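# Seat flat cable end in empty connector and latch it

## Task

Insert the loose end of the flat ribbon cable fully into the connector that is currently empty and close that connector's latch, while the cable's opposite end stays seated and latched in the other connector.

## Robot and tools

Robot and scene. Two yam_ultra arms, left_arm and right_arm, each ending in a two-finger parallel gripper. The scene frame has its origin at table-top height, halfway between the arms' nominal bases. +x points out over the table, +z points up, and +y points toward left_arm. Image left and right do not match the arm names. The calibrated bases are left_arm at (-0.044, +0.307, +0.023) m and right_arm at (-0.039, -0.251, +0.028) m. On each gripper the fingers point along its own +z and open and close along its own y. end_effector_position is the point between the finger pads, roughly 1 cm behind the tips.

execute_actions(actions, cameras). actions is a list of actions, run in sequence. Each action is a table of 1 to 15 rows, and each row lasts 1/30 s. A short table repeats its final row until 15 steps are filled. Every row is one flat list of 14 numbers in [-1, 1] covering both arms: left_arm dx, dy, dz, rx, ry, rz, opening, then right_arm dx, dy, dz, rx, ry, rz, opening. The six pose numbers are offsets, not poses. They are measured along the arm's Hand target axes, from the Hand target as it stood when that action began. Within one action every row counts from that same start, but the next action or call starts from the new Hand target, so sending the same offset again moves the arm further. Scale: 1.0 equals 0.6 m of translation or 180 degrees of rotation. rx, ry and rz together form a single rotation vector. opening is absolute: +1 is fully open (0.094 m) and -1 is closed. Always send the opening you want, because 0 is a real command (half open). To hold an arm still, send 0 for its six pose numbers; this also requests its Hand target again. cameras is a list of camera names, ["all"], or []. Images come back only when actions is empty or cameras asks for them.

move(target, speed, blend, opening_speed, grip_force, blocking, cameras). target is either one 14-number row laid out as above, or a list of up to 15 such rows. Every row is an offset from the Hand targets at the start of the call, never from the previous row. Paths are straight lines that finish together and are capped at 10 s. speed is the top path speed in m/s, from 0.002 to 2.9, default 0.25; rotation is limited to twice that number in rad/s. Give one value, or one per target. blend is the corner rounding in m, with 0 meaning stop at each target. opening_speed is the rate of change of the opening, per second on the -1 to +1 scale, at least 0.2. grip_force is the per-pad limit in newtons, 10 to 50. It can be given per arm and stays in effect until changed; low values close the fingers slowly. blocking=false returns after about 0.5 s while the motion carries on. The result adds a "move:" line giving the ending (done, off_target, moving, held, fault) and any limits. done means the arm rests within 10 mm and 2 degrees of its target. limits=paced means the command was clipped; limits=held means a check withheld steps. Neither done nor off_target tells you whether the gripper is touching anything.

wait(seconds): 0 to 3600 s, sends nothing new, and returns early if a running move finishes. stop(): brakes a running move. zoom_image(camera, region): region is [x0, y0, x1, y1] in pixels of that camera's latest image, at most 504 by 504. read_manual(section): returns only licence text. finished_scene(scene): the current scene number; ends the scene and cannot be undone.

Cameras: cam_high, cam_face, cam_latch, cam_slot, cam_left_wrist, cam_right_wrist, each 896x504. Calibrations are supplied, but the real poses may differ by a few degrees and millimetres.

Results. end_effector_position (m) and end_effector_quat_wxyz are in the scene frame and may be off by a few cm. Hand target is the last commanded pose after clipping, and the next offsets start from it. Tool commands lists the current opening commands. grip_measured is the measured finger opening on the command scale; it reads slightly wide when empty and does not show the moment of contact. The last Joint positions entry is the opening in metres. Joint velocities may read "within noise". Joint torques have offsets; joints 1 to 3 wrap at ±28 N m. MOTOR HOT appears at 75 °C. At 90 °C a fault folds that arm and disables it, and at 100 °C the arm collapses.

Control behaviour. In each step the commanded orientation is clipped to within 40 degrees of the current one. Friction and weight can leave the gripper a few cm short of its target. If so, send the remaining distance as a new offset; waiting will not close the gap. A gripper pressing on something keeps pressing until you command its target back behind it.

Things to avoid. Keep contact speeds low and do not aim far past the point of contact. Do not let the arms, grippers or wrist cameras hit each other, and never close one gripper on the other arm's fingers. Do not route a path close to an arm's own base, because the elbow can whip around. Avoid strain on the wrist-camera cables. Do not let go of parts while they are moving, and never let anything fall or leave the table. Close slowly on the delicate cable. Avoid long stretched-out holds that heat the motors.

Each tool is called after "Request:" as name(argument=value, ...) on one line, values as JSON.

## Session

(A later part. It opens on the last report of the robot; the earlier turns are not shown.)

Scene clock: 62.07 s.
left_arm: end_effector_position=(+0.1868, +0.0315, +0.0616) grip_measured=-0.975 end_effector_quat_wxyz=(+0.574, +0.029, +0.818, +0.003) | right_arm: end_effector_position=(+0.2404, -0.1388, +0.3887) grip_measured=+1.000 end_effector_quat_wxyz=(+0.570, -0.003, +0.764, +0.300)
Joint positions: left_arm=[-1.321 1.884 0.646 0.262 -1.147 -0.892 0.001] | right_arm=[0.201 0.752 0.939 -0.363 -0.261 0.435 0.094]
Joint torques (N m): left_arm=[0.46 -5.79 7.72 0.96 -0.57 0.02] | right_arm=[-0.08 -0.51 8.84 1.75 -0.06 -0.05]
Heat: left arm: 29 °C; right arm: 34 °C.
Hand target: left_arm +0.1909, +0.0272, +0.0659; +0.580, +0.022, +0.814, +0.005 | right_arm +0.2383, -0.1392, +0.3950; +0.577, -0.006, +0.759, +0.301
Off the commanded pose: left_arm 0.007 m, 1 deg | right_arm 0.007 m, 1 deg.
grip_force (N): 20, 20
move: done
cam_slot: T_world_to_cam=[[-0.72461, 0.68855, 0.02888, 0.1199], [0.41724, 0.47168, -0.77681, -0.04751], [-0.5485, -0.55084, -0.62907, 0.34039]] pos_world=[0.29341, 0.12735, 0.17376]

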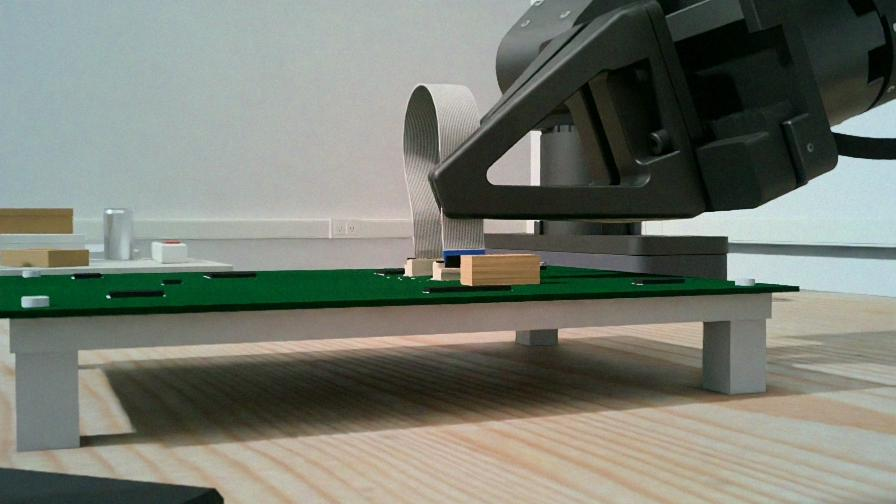

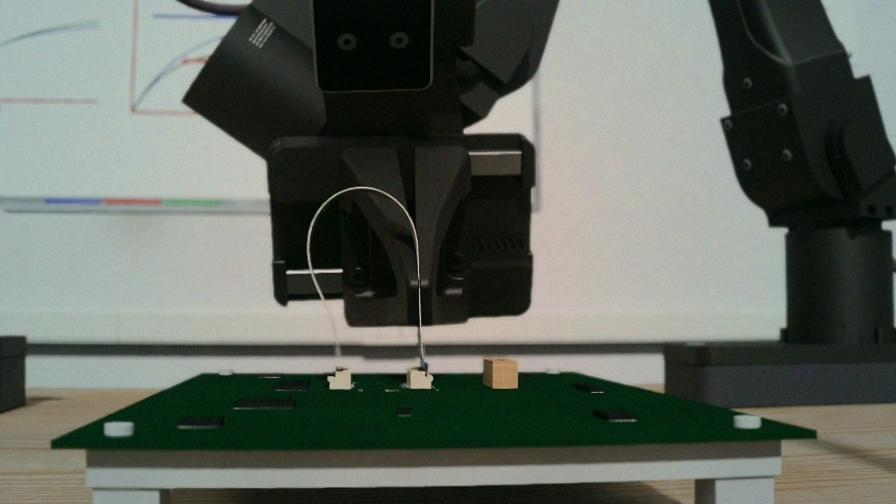

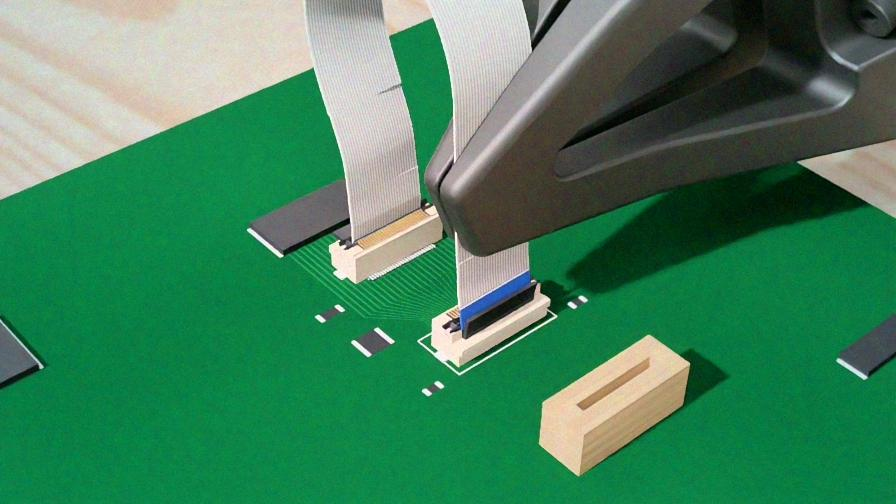

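Request:
move(target=[-0.0226,-0.0039,-0.0064,0.0046,-0.0040,-0.0136,-1,0,0,0,0,0,0,1], speed=0.03, cameras=["cam_face","cam_latch","cam_slot"])

Request:
zoom_image(camera="cam_slot", region=[430, 240, 550, 360])

Request:
zoom_image(camera="cam_latch", region=[380, 310, 460, 400])

Request:
zoom_image(camera="cam_face", region=[390, 220, 490, 290])

Scene clock: 65.60 s.
left_arm: end_effector_position=(+0.1868, +0.0315, +0.0616) grip_measured=-0.975 end_effector_quat_wxyz=(+0.574, +0.029, +0.818, +0.003) | right_arm: end_effector_position=(+0.2404, -0.1388, +0.3887) grip_measured=+1.000 end_effector_quat_wxyz=(+0.570, -0.003, +0.764, +0.300)
Joint positions: left_arm=[-1.321 1.884 0.646 0.262 -1.147 -0.892 0.001] | right_arm=[0.201 0.752 0.939 -0.363 -0.261 0.435 0.094]
Joint torques (N m): left_arm=[0.43 -9.32 7.41 1 -0.61 0.03] | right_arm=[-0.06 -0.49 8.79 1.76 -0.05 -0.03]
Heat: left arm: 29 °C; right arm: 34 °C.
Hand target: left_arm +0.1916, +0.0243, +0.0799; +0.585, +0.009, +0.811, -0.013 | right_arm +0.2383, -0.1392, +0.3950; +0.577, -0.006, +0.759, +0.301
Off the commanded pose: left_arm 0.020 m, 3 deg | right_arm 0.007 m, 1 deg.
grip_force (N): 20, 20
move: off_target (left_arm)
cam_slot: T_world_to_cam=[[-0.72461, 0.68855, 0.02888, 0.1199], [0.41724, 0.47168, -0.77681, -0.04751], [-0.5485, -0.55084, -0.62907, 0.34039]] pos_world=[0.29341, 0.12735, 0.17376]

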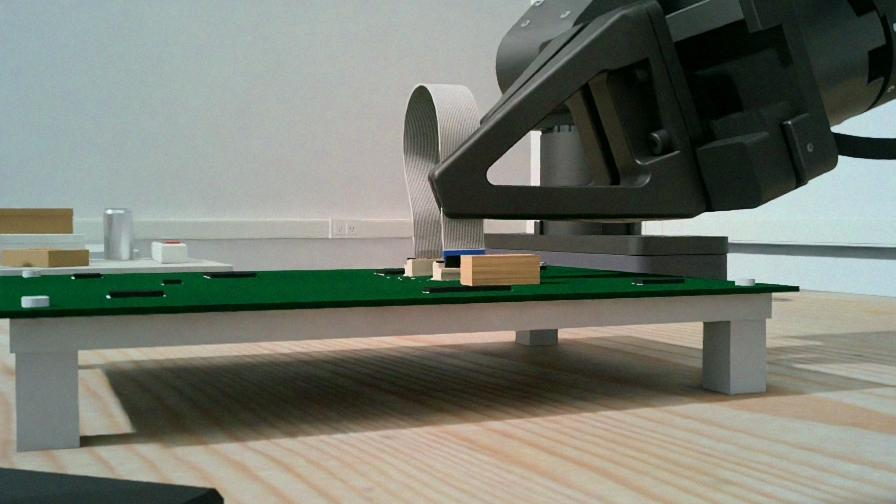

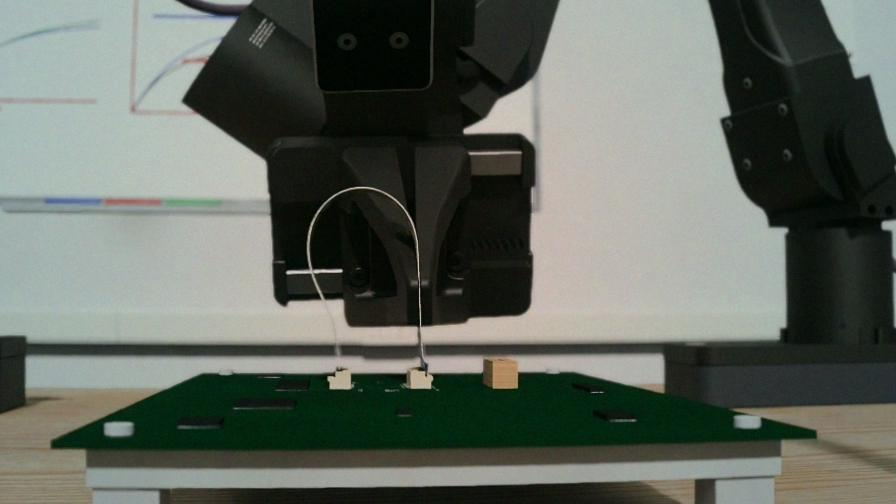

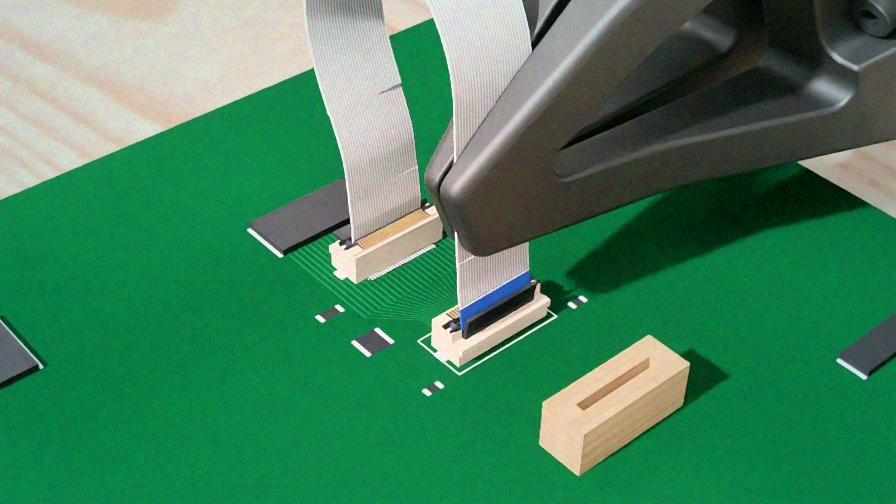

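Scaled by 4.200 from the camera's image (finer frame: 1280x720).

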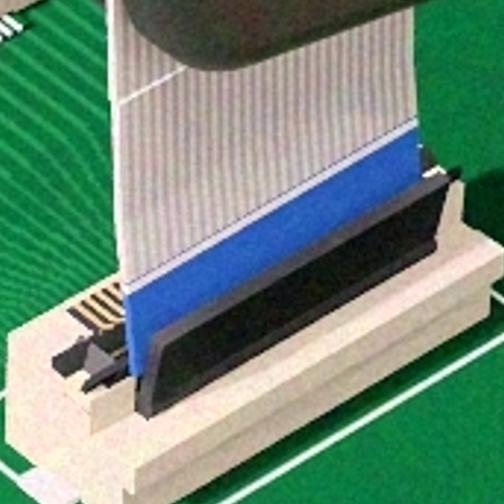

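Scaled by 5.600 from the camera's image (finer frame: 1280x720).

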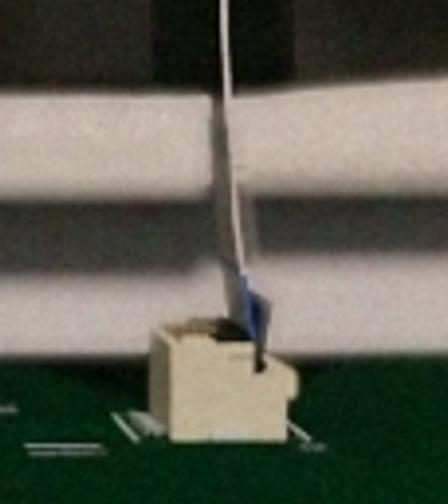

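Scaled by 5.040 from the camera's image (finer frame: 1280x720).

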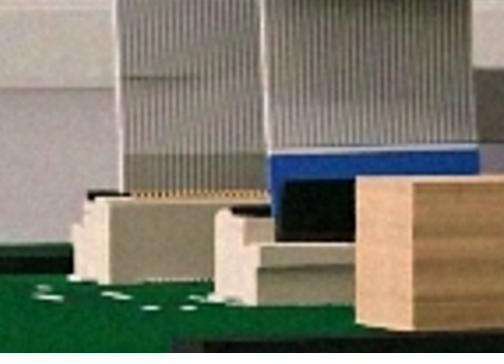

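Request:
move(target=[-0.0037,-0.0008,-0.0010,0.0008,-0.0007,-0.0023,-1,0,0,0,0,0,0,1], speed=0.03, cameras=["cam_face","cam_latch","cam_slot"])

Request:
zoom_image(camera="cam_slot", region=[430, 240, 550, 360])

Request:
zoom_image(camera="cam_latch", region=[380, 310, 460, 400])

Request:
zoom_image(camera="cam_face", region=[390, 220, 490, 290])

Scene clock: 67.37 s.
left_arm: end_effector_position=(+0.1870, +0.0308, +0.0646) grip_measured=-0.975 end_effector_quat_wxyz=(+0.575, +0.026, +0.818, -0.001) | right_arm: end_effector_position=(+0.2404, -0.1388, +0.3887) grip_measured=+1.000 end_effector_quat_wxyz=(+0.570, -0.003, +0.764, +0.300)
Joint positions: left_arm=[-1.321 1.874 0.646 0.262 -1.147 -0.892 0.001] | right_arm=[0.201 0.752 0.939 -0.363 -0.261 0.435 0.094]
Joint torques (N m): left_arm=[0.43 -9.2 7.46 1.02 -0.6 0.03] | right_arm=[-0.13 -0.46 8.83 1.75 -0.06 -0.04]
Heat: left arm: 29 °C; right arm: 34 °C.
Hand target: left_arm +0.1918, +0.0238, +0.0822; +0.586, +0.007, +0.810, -0.016 | right_arm +0.2383, -0.1392, +0.3950; +0.577, -0.006, +0.759, +0.301
Off the commanded pose: left_arm 0.020 m, 3 deg | right_arm 0.007 m, 1 deg.
grip_force (N): 20, 20
move: off_target (left_arm)
cam_slot: T_world_to_cam=[[-0.72461, 0.68855, 0.02888, 0.1199], [0.41724, 0.47168, -0.77681, -0.04751], [-0.5485, -0.55084, -0.62907, 0.34039]] pos_world=[0.29341, 0.12735, 0.17376]

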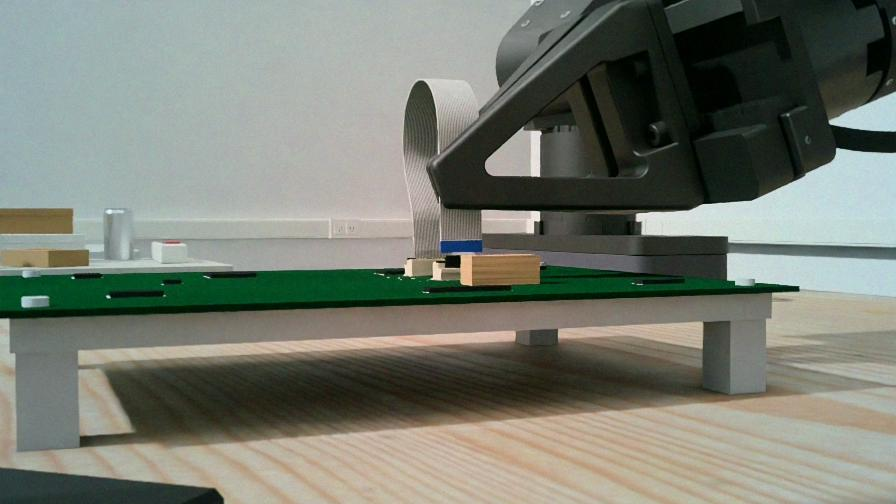

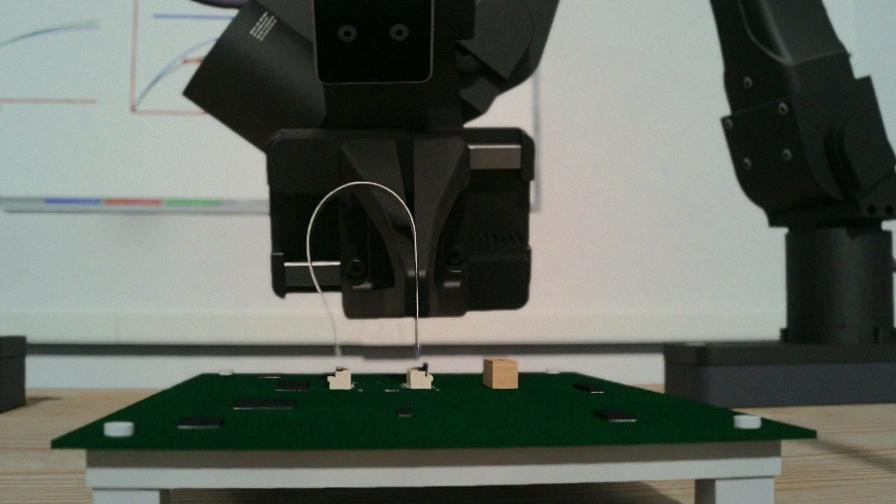

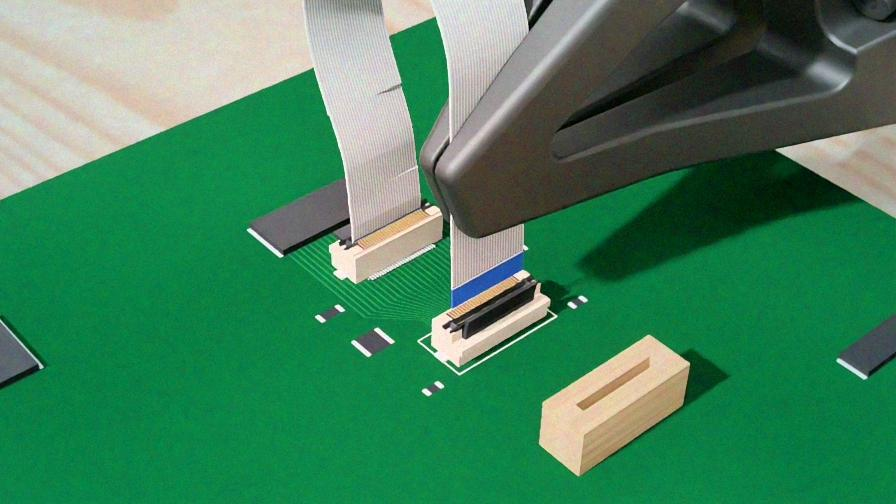

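Scaled by 4.200 from the camera's image (finer frame: 1280x720).

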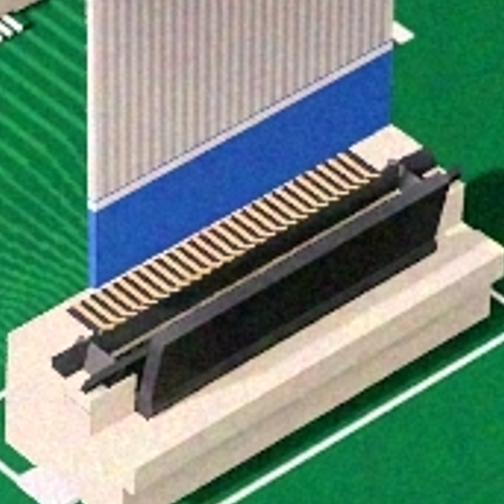

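Scaled by 5.600 from the camera's image (finer frame: 1280x720).

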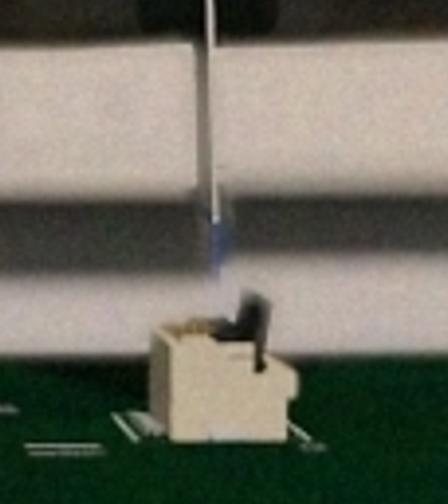

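Scaled by 5.040 from the camera's image (finer frame: 1280x720).

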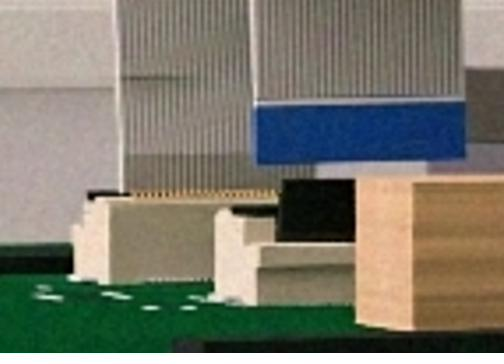

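Request:
move(target=[0.0248,0.0053,0.0065,-0.0049,0.0043,0.0147,-1,0,0,0,0,0,0,1], speed=0.03, cameras=["cam_face","cam_latch","cam_slot"])

Request:
zoom_image(camera="cam_slot", region=[430, 240, 550, 360])

Request:
zoom_image(camera="cam_latch", region=[380, 310, 460, 400])

Request:
zoom_image(camera="cam_face", region=[390, 220, 490, 290])

Scene clock: 70.77 s.
left_arm: end_effector_position=(+0.1869, +0.0314, +0.0622) grip_measured=-0.975 end_effector_quat_wxyz=(+0.575, +0.028, +0.818, +0.002) | right_arm: end_effector_position=(+0.2404, -0.1388, +0.3887) grip_measured=+1.000 end_effector_quat_wxyz=(+0.570, -0.003, +0.764, +0.300)
Joint positions: left_arm=[-1.321 1.882 0.646 0.262 -1.147 -0.892 0.001] | right_arm=[0.201 0.752 0.939 -0.363 -0.261 0.435 0.094]
Joint torques (N m): left_arm=[0.4 -5.78 7.64 0.97 -0.59 0.03] | right_arm=[-0.12 -0.47 8.77 1.77 -0.06 -0.04]
Heat: left arm: 29 °C; right arm: 34 °C.
Hand target: left_arm +0.1909, +0.0267, +0.0669; +0.581, +0.021, +0.814, +0.003 | right_arm +0.2383, -0.1392, +0.3950; +0.577, -0.006, +0.759, +0.301
Off the commanded pose: left_arm 0.008 m, 1 deg | right_arm 0.007 m, 1 deg.
grip_force (N): 20, 20
move: done
cam_slot: T_world_to_cam=[[-0.72461, 0.68855, 0.02888, 0.1199], [0.41724, 0.47168, -0.77681, -0.04751], [-0.5485, -0.55084, -0.62907, 0.34039]] pos_world=[0.29341, 0.12735, 0.17376]

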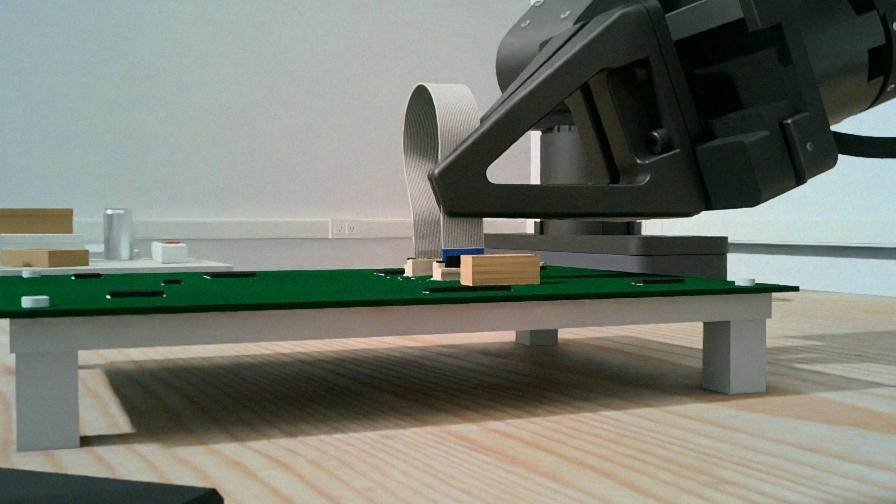

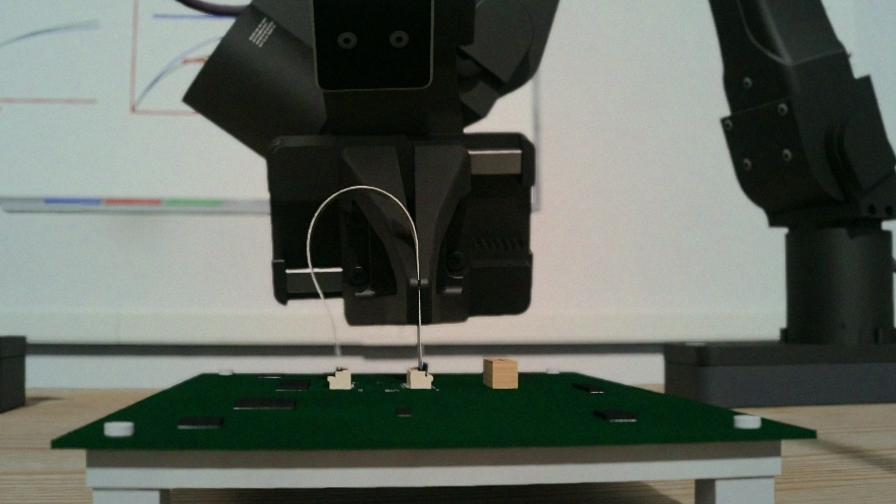

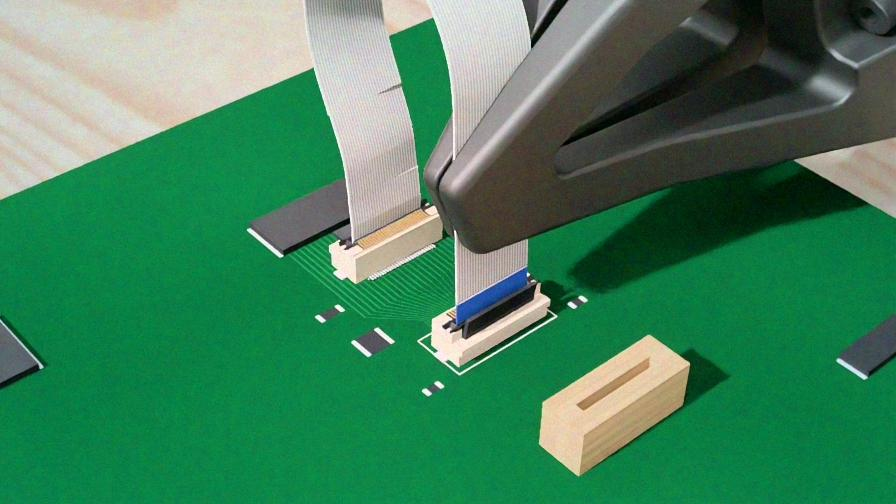

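Scaled by 4.200 from the camera's image (finer frame: 1280x720).

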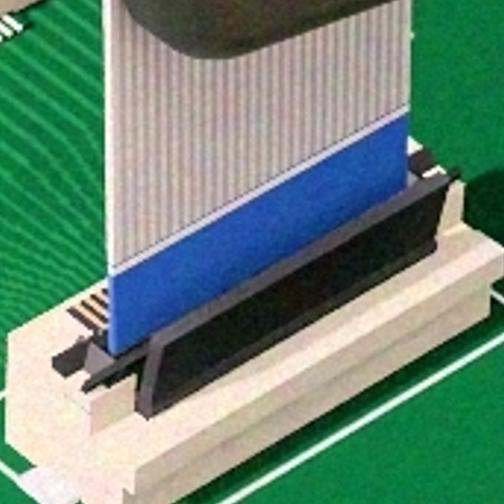

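Scaled by 5.600 from the camera's image (finer frame: 1280x720).

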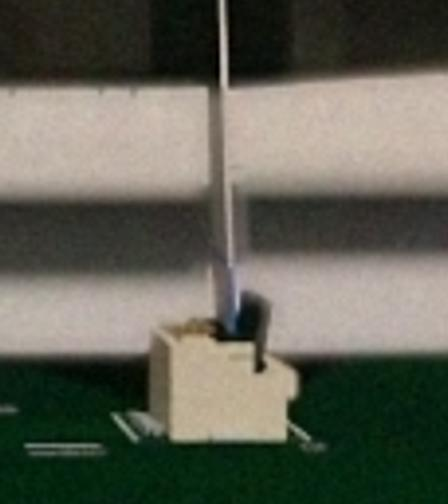

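Scaled by 5.040 from the camera's image (finer frame: 1280x720).

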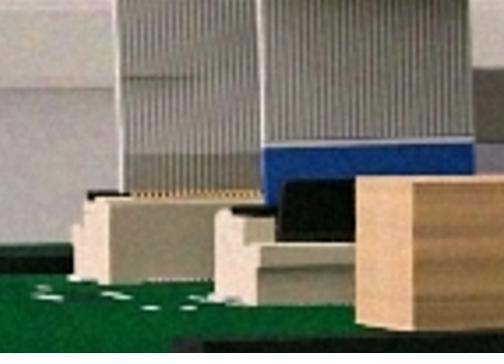

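Request:
move(target=[0.0027,-0.0009,0.0010,0,0,0,-1,0,0,0,0,0,0,1], speed=0.03, cameras=["cam_face","cam_latch","cam_slot"])

Request:
zoom_image(camera="cam_slot", region=[430, 240, 550, 360])

Request:
zoom_image(camera="cam_latch", region=[380, 310, 460, 400])

Request:
zoom_image(camera="cam_face", region=[390, 220, 490, 290])

Scene clock: 72.87 s.
left_arm: end_effector_position=(+0.1870, +0.0313, +0.0607) grip_measured=-0.975 end_effector_quat_wxyz=(+0.575, +0.029, +0.818, +0.004) | right_arm: end_effector_position=(+0.2404, -0.1388, +0.3887) grip_measured=+1.000 end_effector_quat_wxyz=(+0.570, -0.003, +0.764, +0.300)
Joint positions: left_arm=[-1.321 1.889 0.649 0.262 -1.149 -0.892 0.001] | right_arm=[0.201 0.752 0.939 -0.363 -0.261 0.435 0.094]
Joint torques (N m): left_arm=[0.34 -5.83 7.53 1.04 -0.57 0.01] | right_arm=[-0.12 -0.5 8.79 1.77 -0.06 -0.03]
Heat: left arm: 29 °C; right arm: 34 °C.
Hand target: left_arm +0.1910, +0.0262, +0.0651; +0.581, +0.021, +0.814, +0.003 | right_arm +0.2383, -0.1392, +0.3950; +0.577, -0.006, +0.759, +0.301
Off the commanded pose: left_arm 0.008 m, 1 deg | right_arm 0.007 m, 1 deg.
grip_force (N): 20, 20
move: done
cam_slot: T_world_to_cam=[[-0.72461, 0.68855, 0.02888, 0.1199], [0.41724, 0.47168, -0.77681, -0.04751], [-0.5485, -0.55084, -0.62907, 0.34039]] pos_world=[0.29341, 0.12735, 0.17376]

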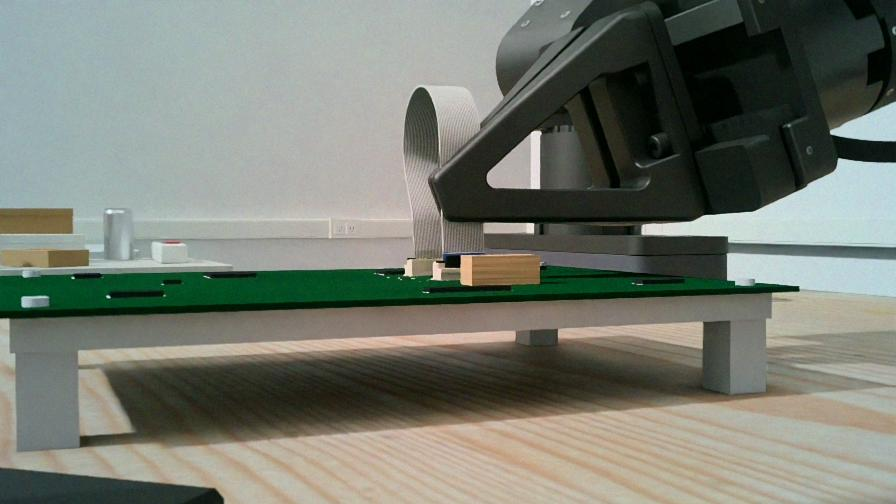

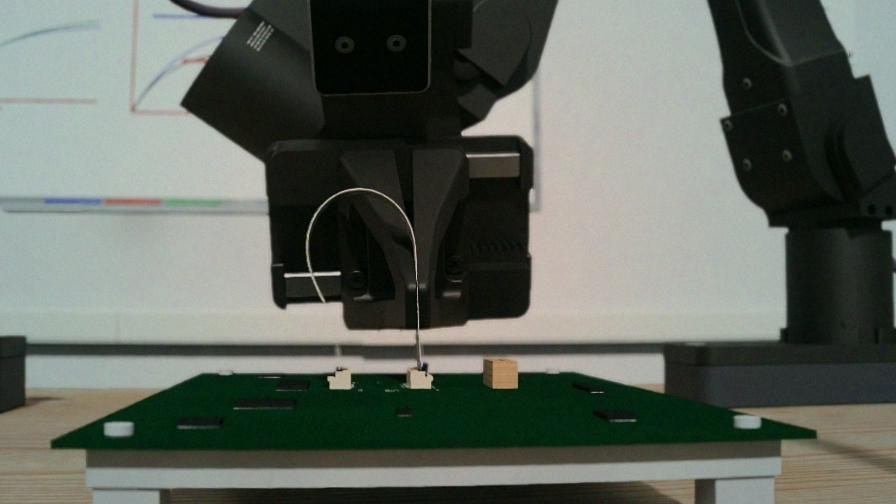

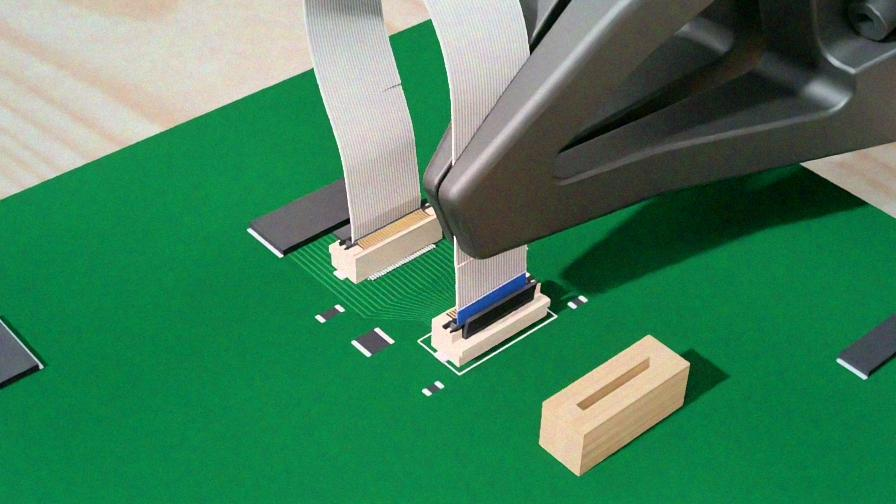

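Scaled by 4.200 from the camera's image (finer frame: 1280x720).

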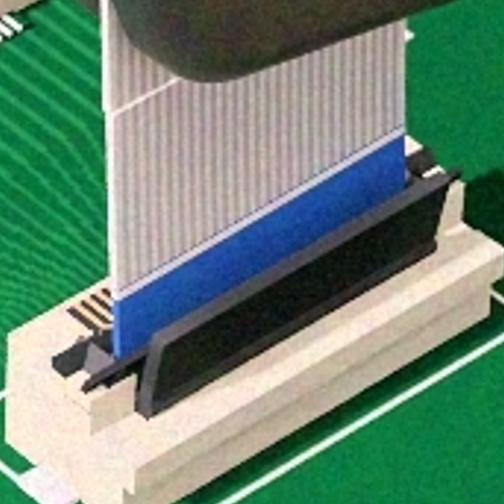

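Scaled by 5.600 from the camera's image (finer frame: 1280x720).

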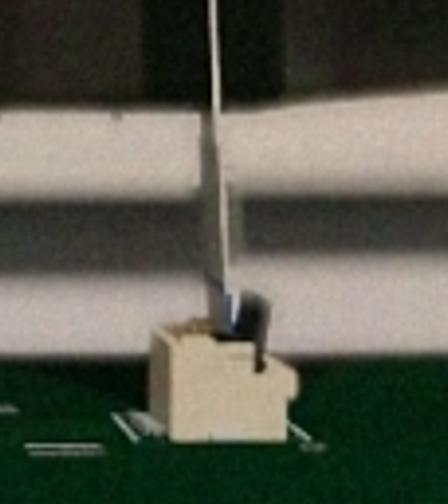

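Scaled by 5.040 from the camera's image (finer frame: 1280x720).

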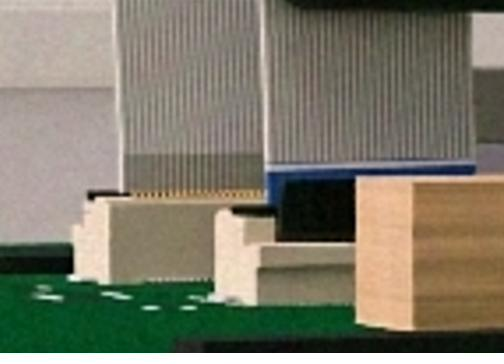

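Request:
move(target=[0.0049,0.0008,0.0013,-0.0010,0.0009,0.0029,-1,0,0,0,0,0,0,1], speed=0.03, cameras=["cam_face","cam_latch","cam_slot"])

Request:
zoom_image(camera="cam_slot", region=[430, 240, 550, 360])

Request:
zoom_image(camera="cam_latch", region=[380, 310, 460, 400])

Request:
zoom_image(camera="cam_face", region=[390, 220, 490, 290])

Scene clock: 74.43 s.
left_arm: end_effector_position=(+0.1869, +0.0320, +0.0581) grip_measured=-0.975 end_effector_quat_wxyz=(+0.574, +0.032, +0.818, +0.008) | right_arm: end_effector_position=(+0.2404, -0.1388, +0.3887) grip_measured=+1.000 end_effector_quat_wxyz=(+0.570, -0.003, +0.764, +0.300)
Joint positions: left_arm=[-1.321 1.898 0.649 0.262 -1.149 -0.892 0.001] | right_arm=[0.201 0.752 0.939 -0.363 -0.261 0.435 0.094]
Joint torques (N m): left_arm=[0.39 -5.78 7.57 1 -0.58 0.02] | right_arm=[-0.1 -0.5 8.76 1.75 -0.05 -0.03]
Heat: left arm: 29 °C; right arm: 34 °C.
Hand target: left_arm +0.1908, +0.0268, +0.0621; +0.580, +0.024, +0.814, +0.007 | right_arm +0.2383, -0.1392, +0.3950; +0.577, -0.006, +0.759, +0.301
Off the commanded pose: left_arm 0.008 m, 1 deg | right_arm 0.007 m, 1 deg.
grip_force (N): 20, 20
move: done
cam_slot: T_world_to_cam=[[-0.72461, 0.68855, 0.02888, 0.1199], [0.41724, 0.47168, -0.77681, -0.04751], [-0.5485, -0.55084, -0.62907, 0.34039]] pos_world=[0.29341, 0.12735, 0.17376]

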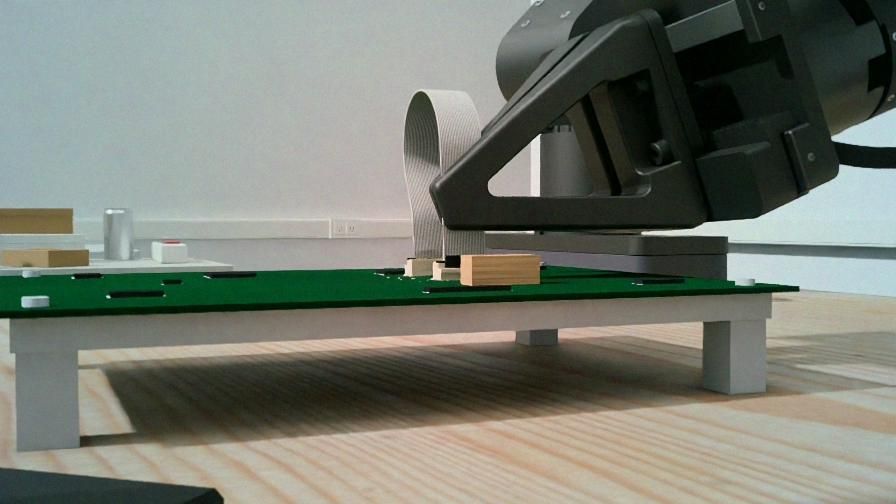

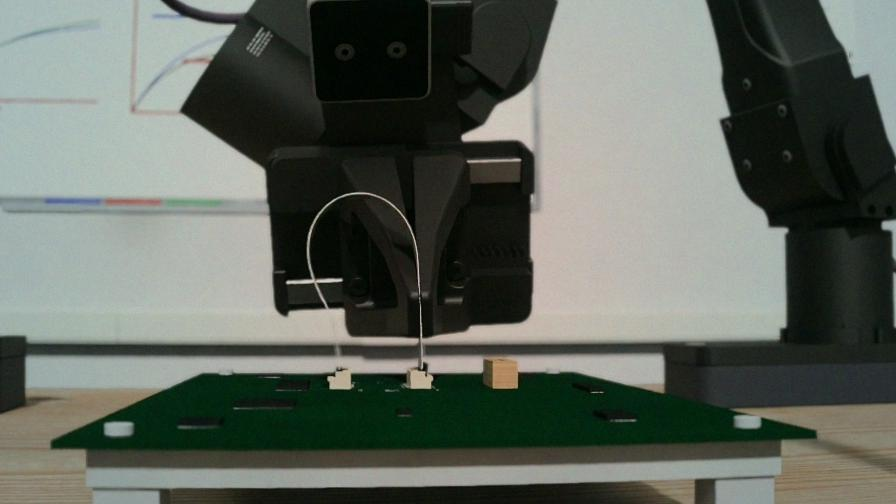

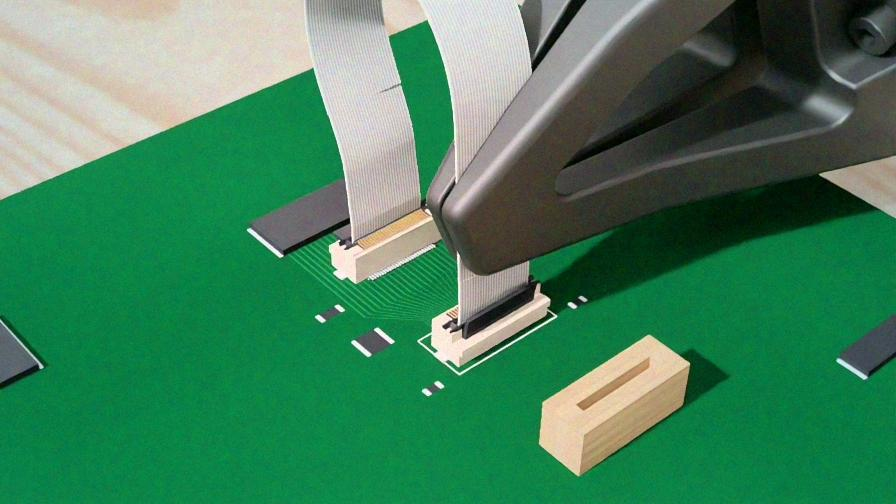

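Scaled by 4.200 from the camera's image (finer frame: 1280x720).

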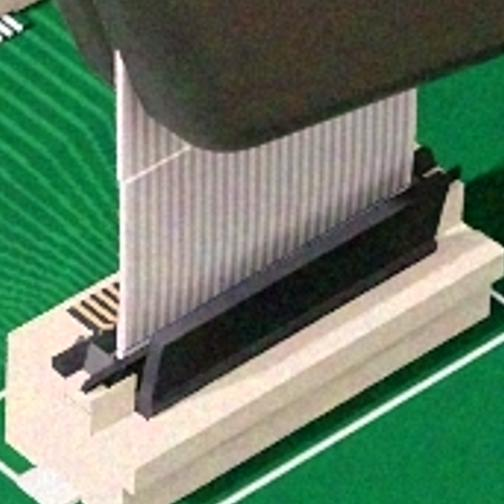

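Scaled by 5.600 from the camera's image (finer frame: 1280x720).

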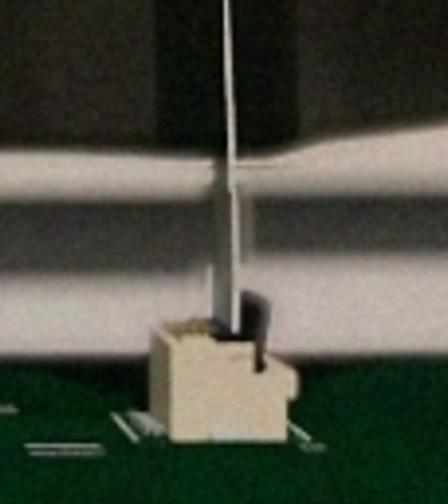

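Scaled by 5.040 from the camera's image (finer frame: 1280x720).

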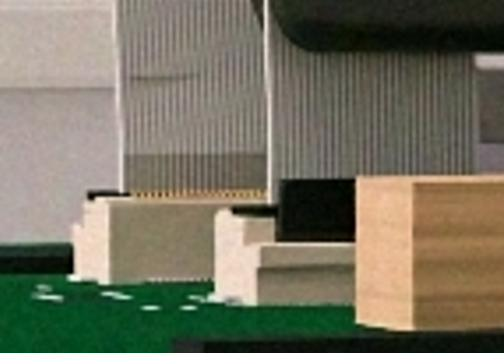

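Request:
move(target=[0.0028,0.0002,0.0008,0,0,0,-1,0,0,0,0,0,0,1], speed=0.03, cameras=["cam_face","cam_latch","cam_slot"])

Request:
zoom_image(camera="cam_slot", region=[450, 270, 540, 340])

Request:
zoom_image(camera="cam_latch", region=[380, 310, 460, 400])

Scene clock: 75.53 s.
left_arm: end_effector_position=(+0.1871, +0.0321, +0.0578) grip_measured=-0.975 end_effector_quat_wxyz=(+0.575, +0.031, +0.818, +0.008) | right_arm: end_effector_position=(+0.2404, -0.1388, +0.3887) grip_measured=+1.000 end_effector_quat_wxyz=(+0.570, -0.003, +0.764, +0.300)
Joint positions: left_arm=[-1.321 1.902 0.649 0.266 -1.152 -0.892 0.001] | right_arm=[0.201 0.752 0.939 -0.363 -0.261 0.435 0.094]
Joint torques (N m): left_arm=[0.35 -5.61 7.34 1.06 -0.53 0.01] | right_arm=[-0.06 -0.5 8.81 1.76 -0.06 -0.04]
Heat: left arm: 29 °C; right arm: 34 °C.
Hand target: left_arm +0.1907, +0.0270, +0.0604; +0.580, +0.024, +0.814, +0.007 | right_arm +0.2383, -0.1392, +0.3950; +0.577, -0.006, +0.759, +0.301
Off the commanded pose: left_arm 0.007 m, 1 deg | right_arm 0.007 m, 1 deg.
grip_force (N): 20, 20
move: done
cam_slot: T_world_to_cam=[[-0.72461, 0.68855, 0.02888, 0.1199], [0.41724, 0.47168, -0.77681, -0.04751], [-0.5485, -0.55084, -0.62907, 0.34039]] pos_world=[0.29341, 0.12735, 0.17376]

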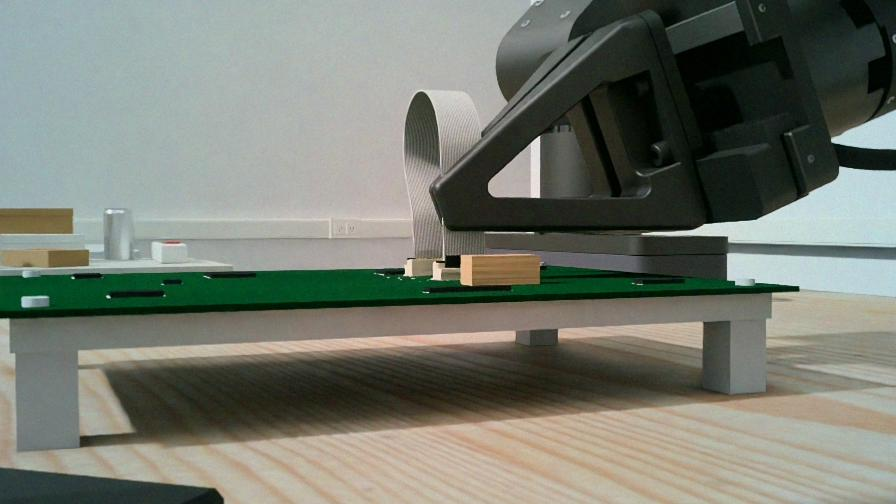

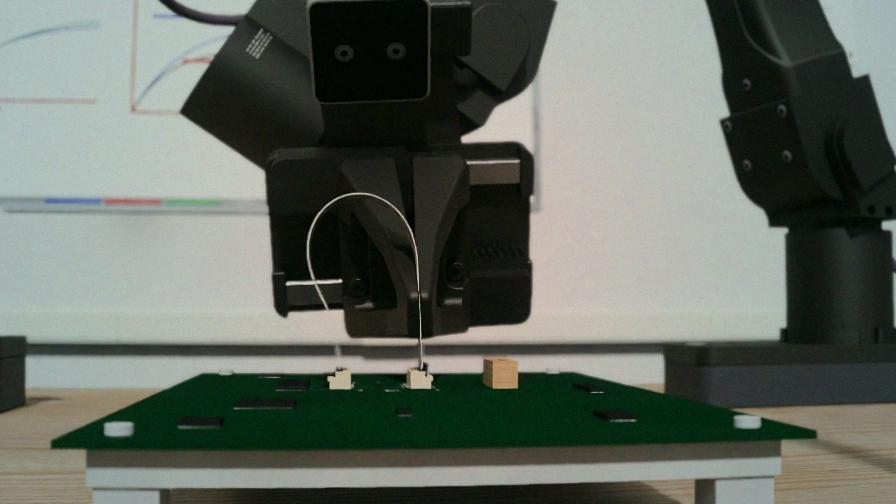

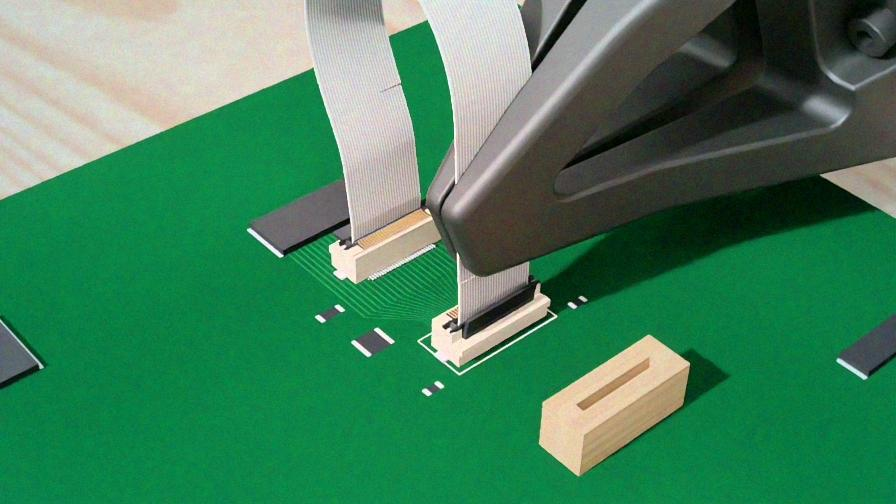

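Scaled by 5.600 from the camera's image (finer frame: 1280x720).

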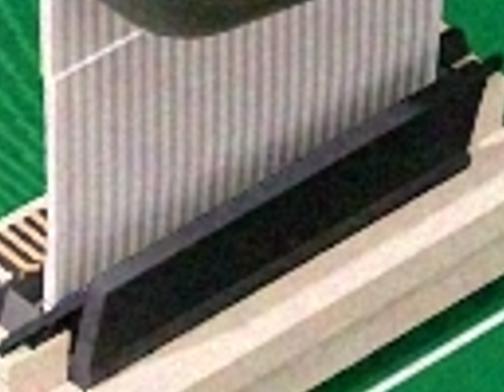

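Scaled by 5.600 from the camera's image (finer frame: 1280x720).

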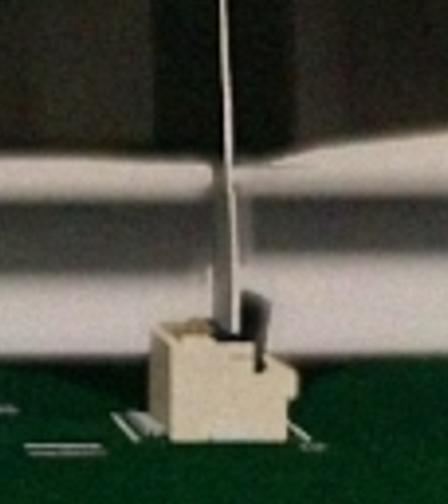

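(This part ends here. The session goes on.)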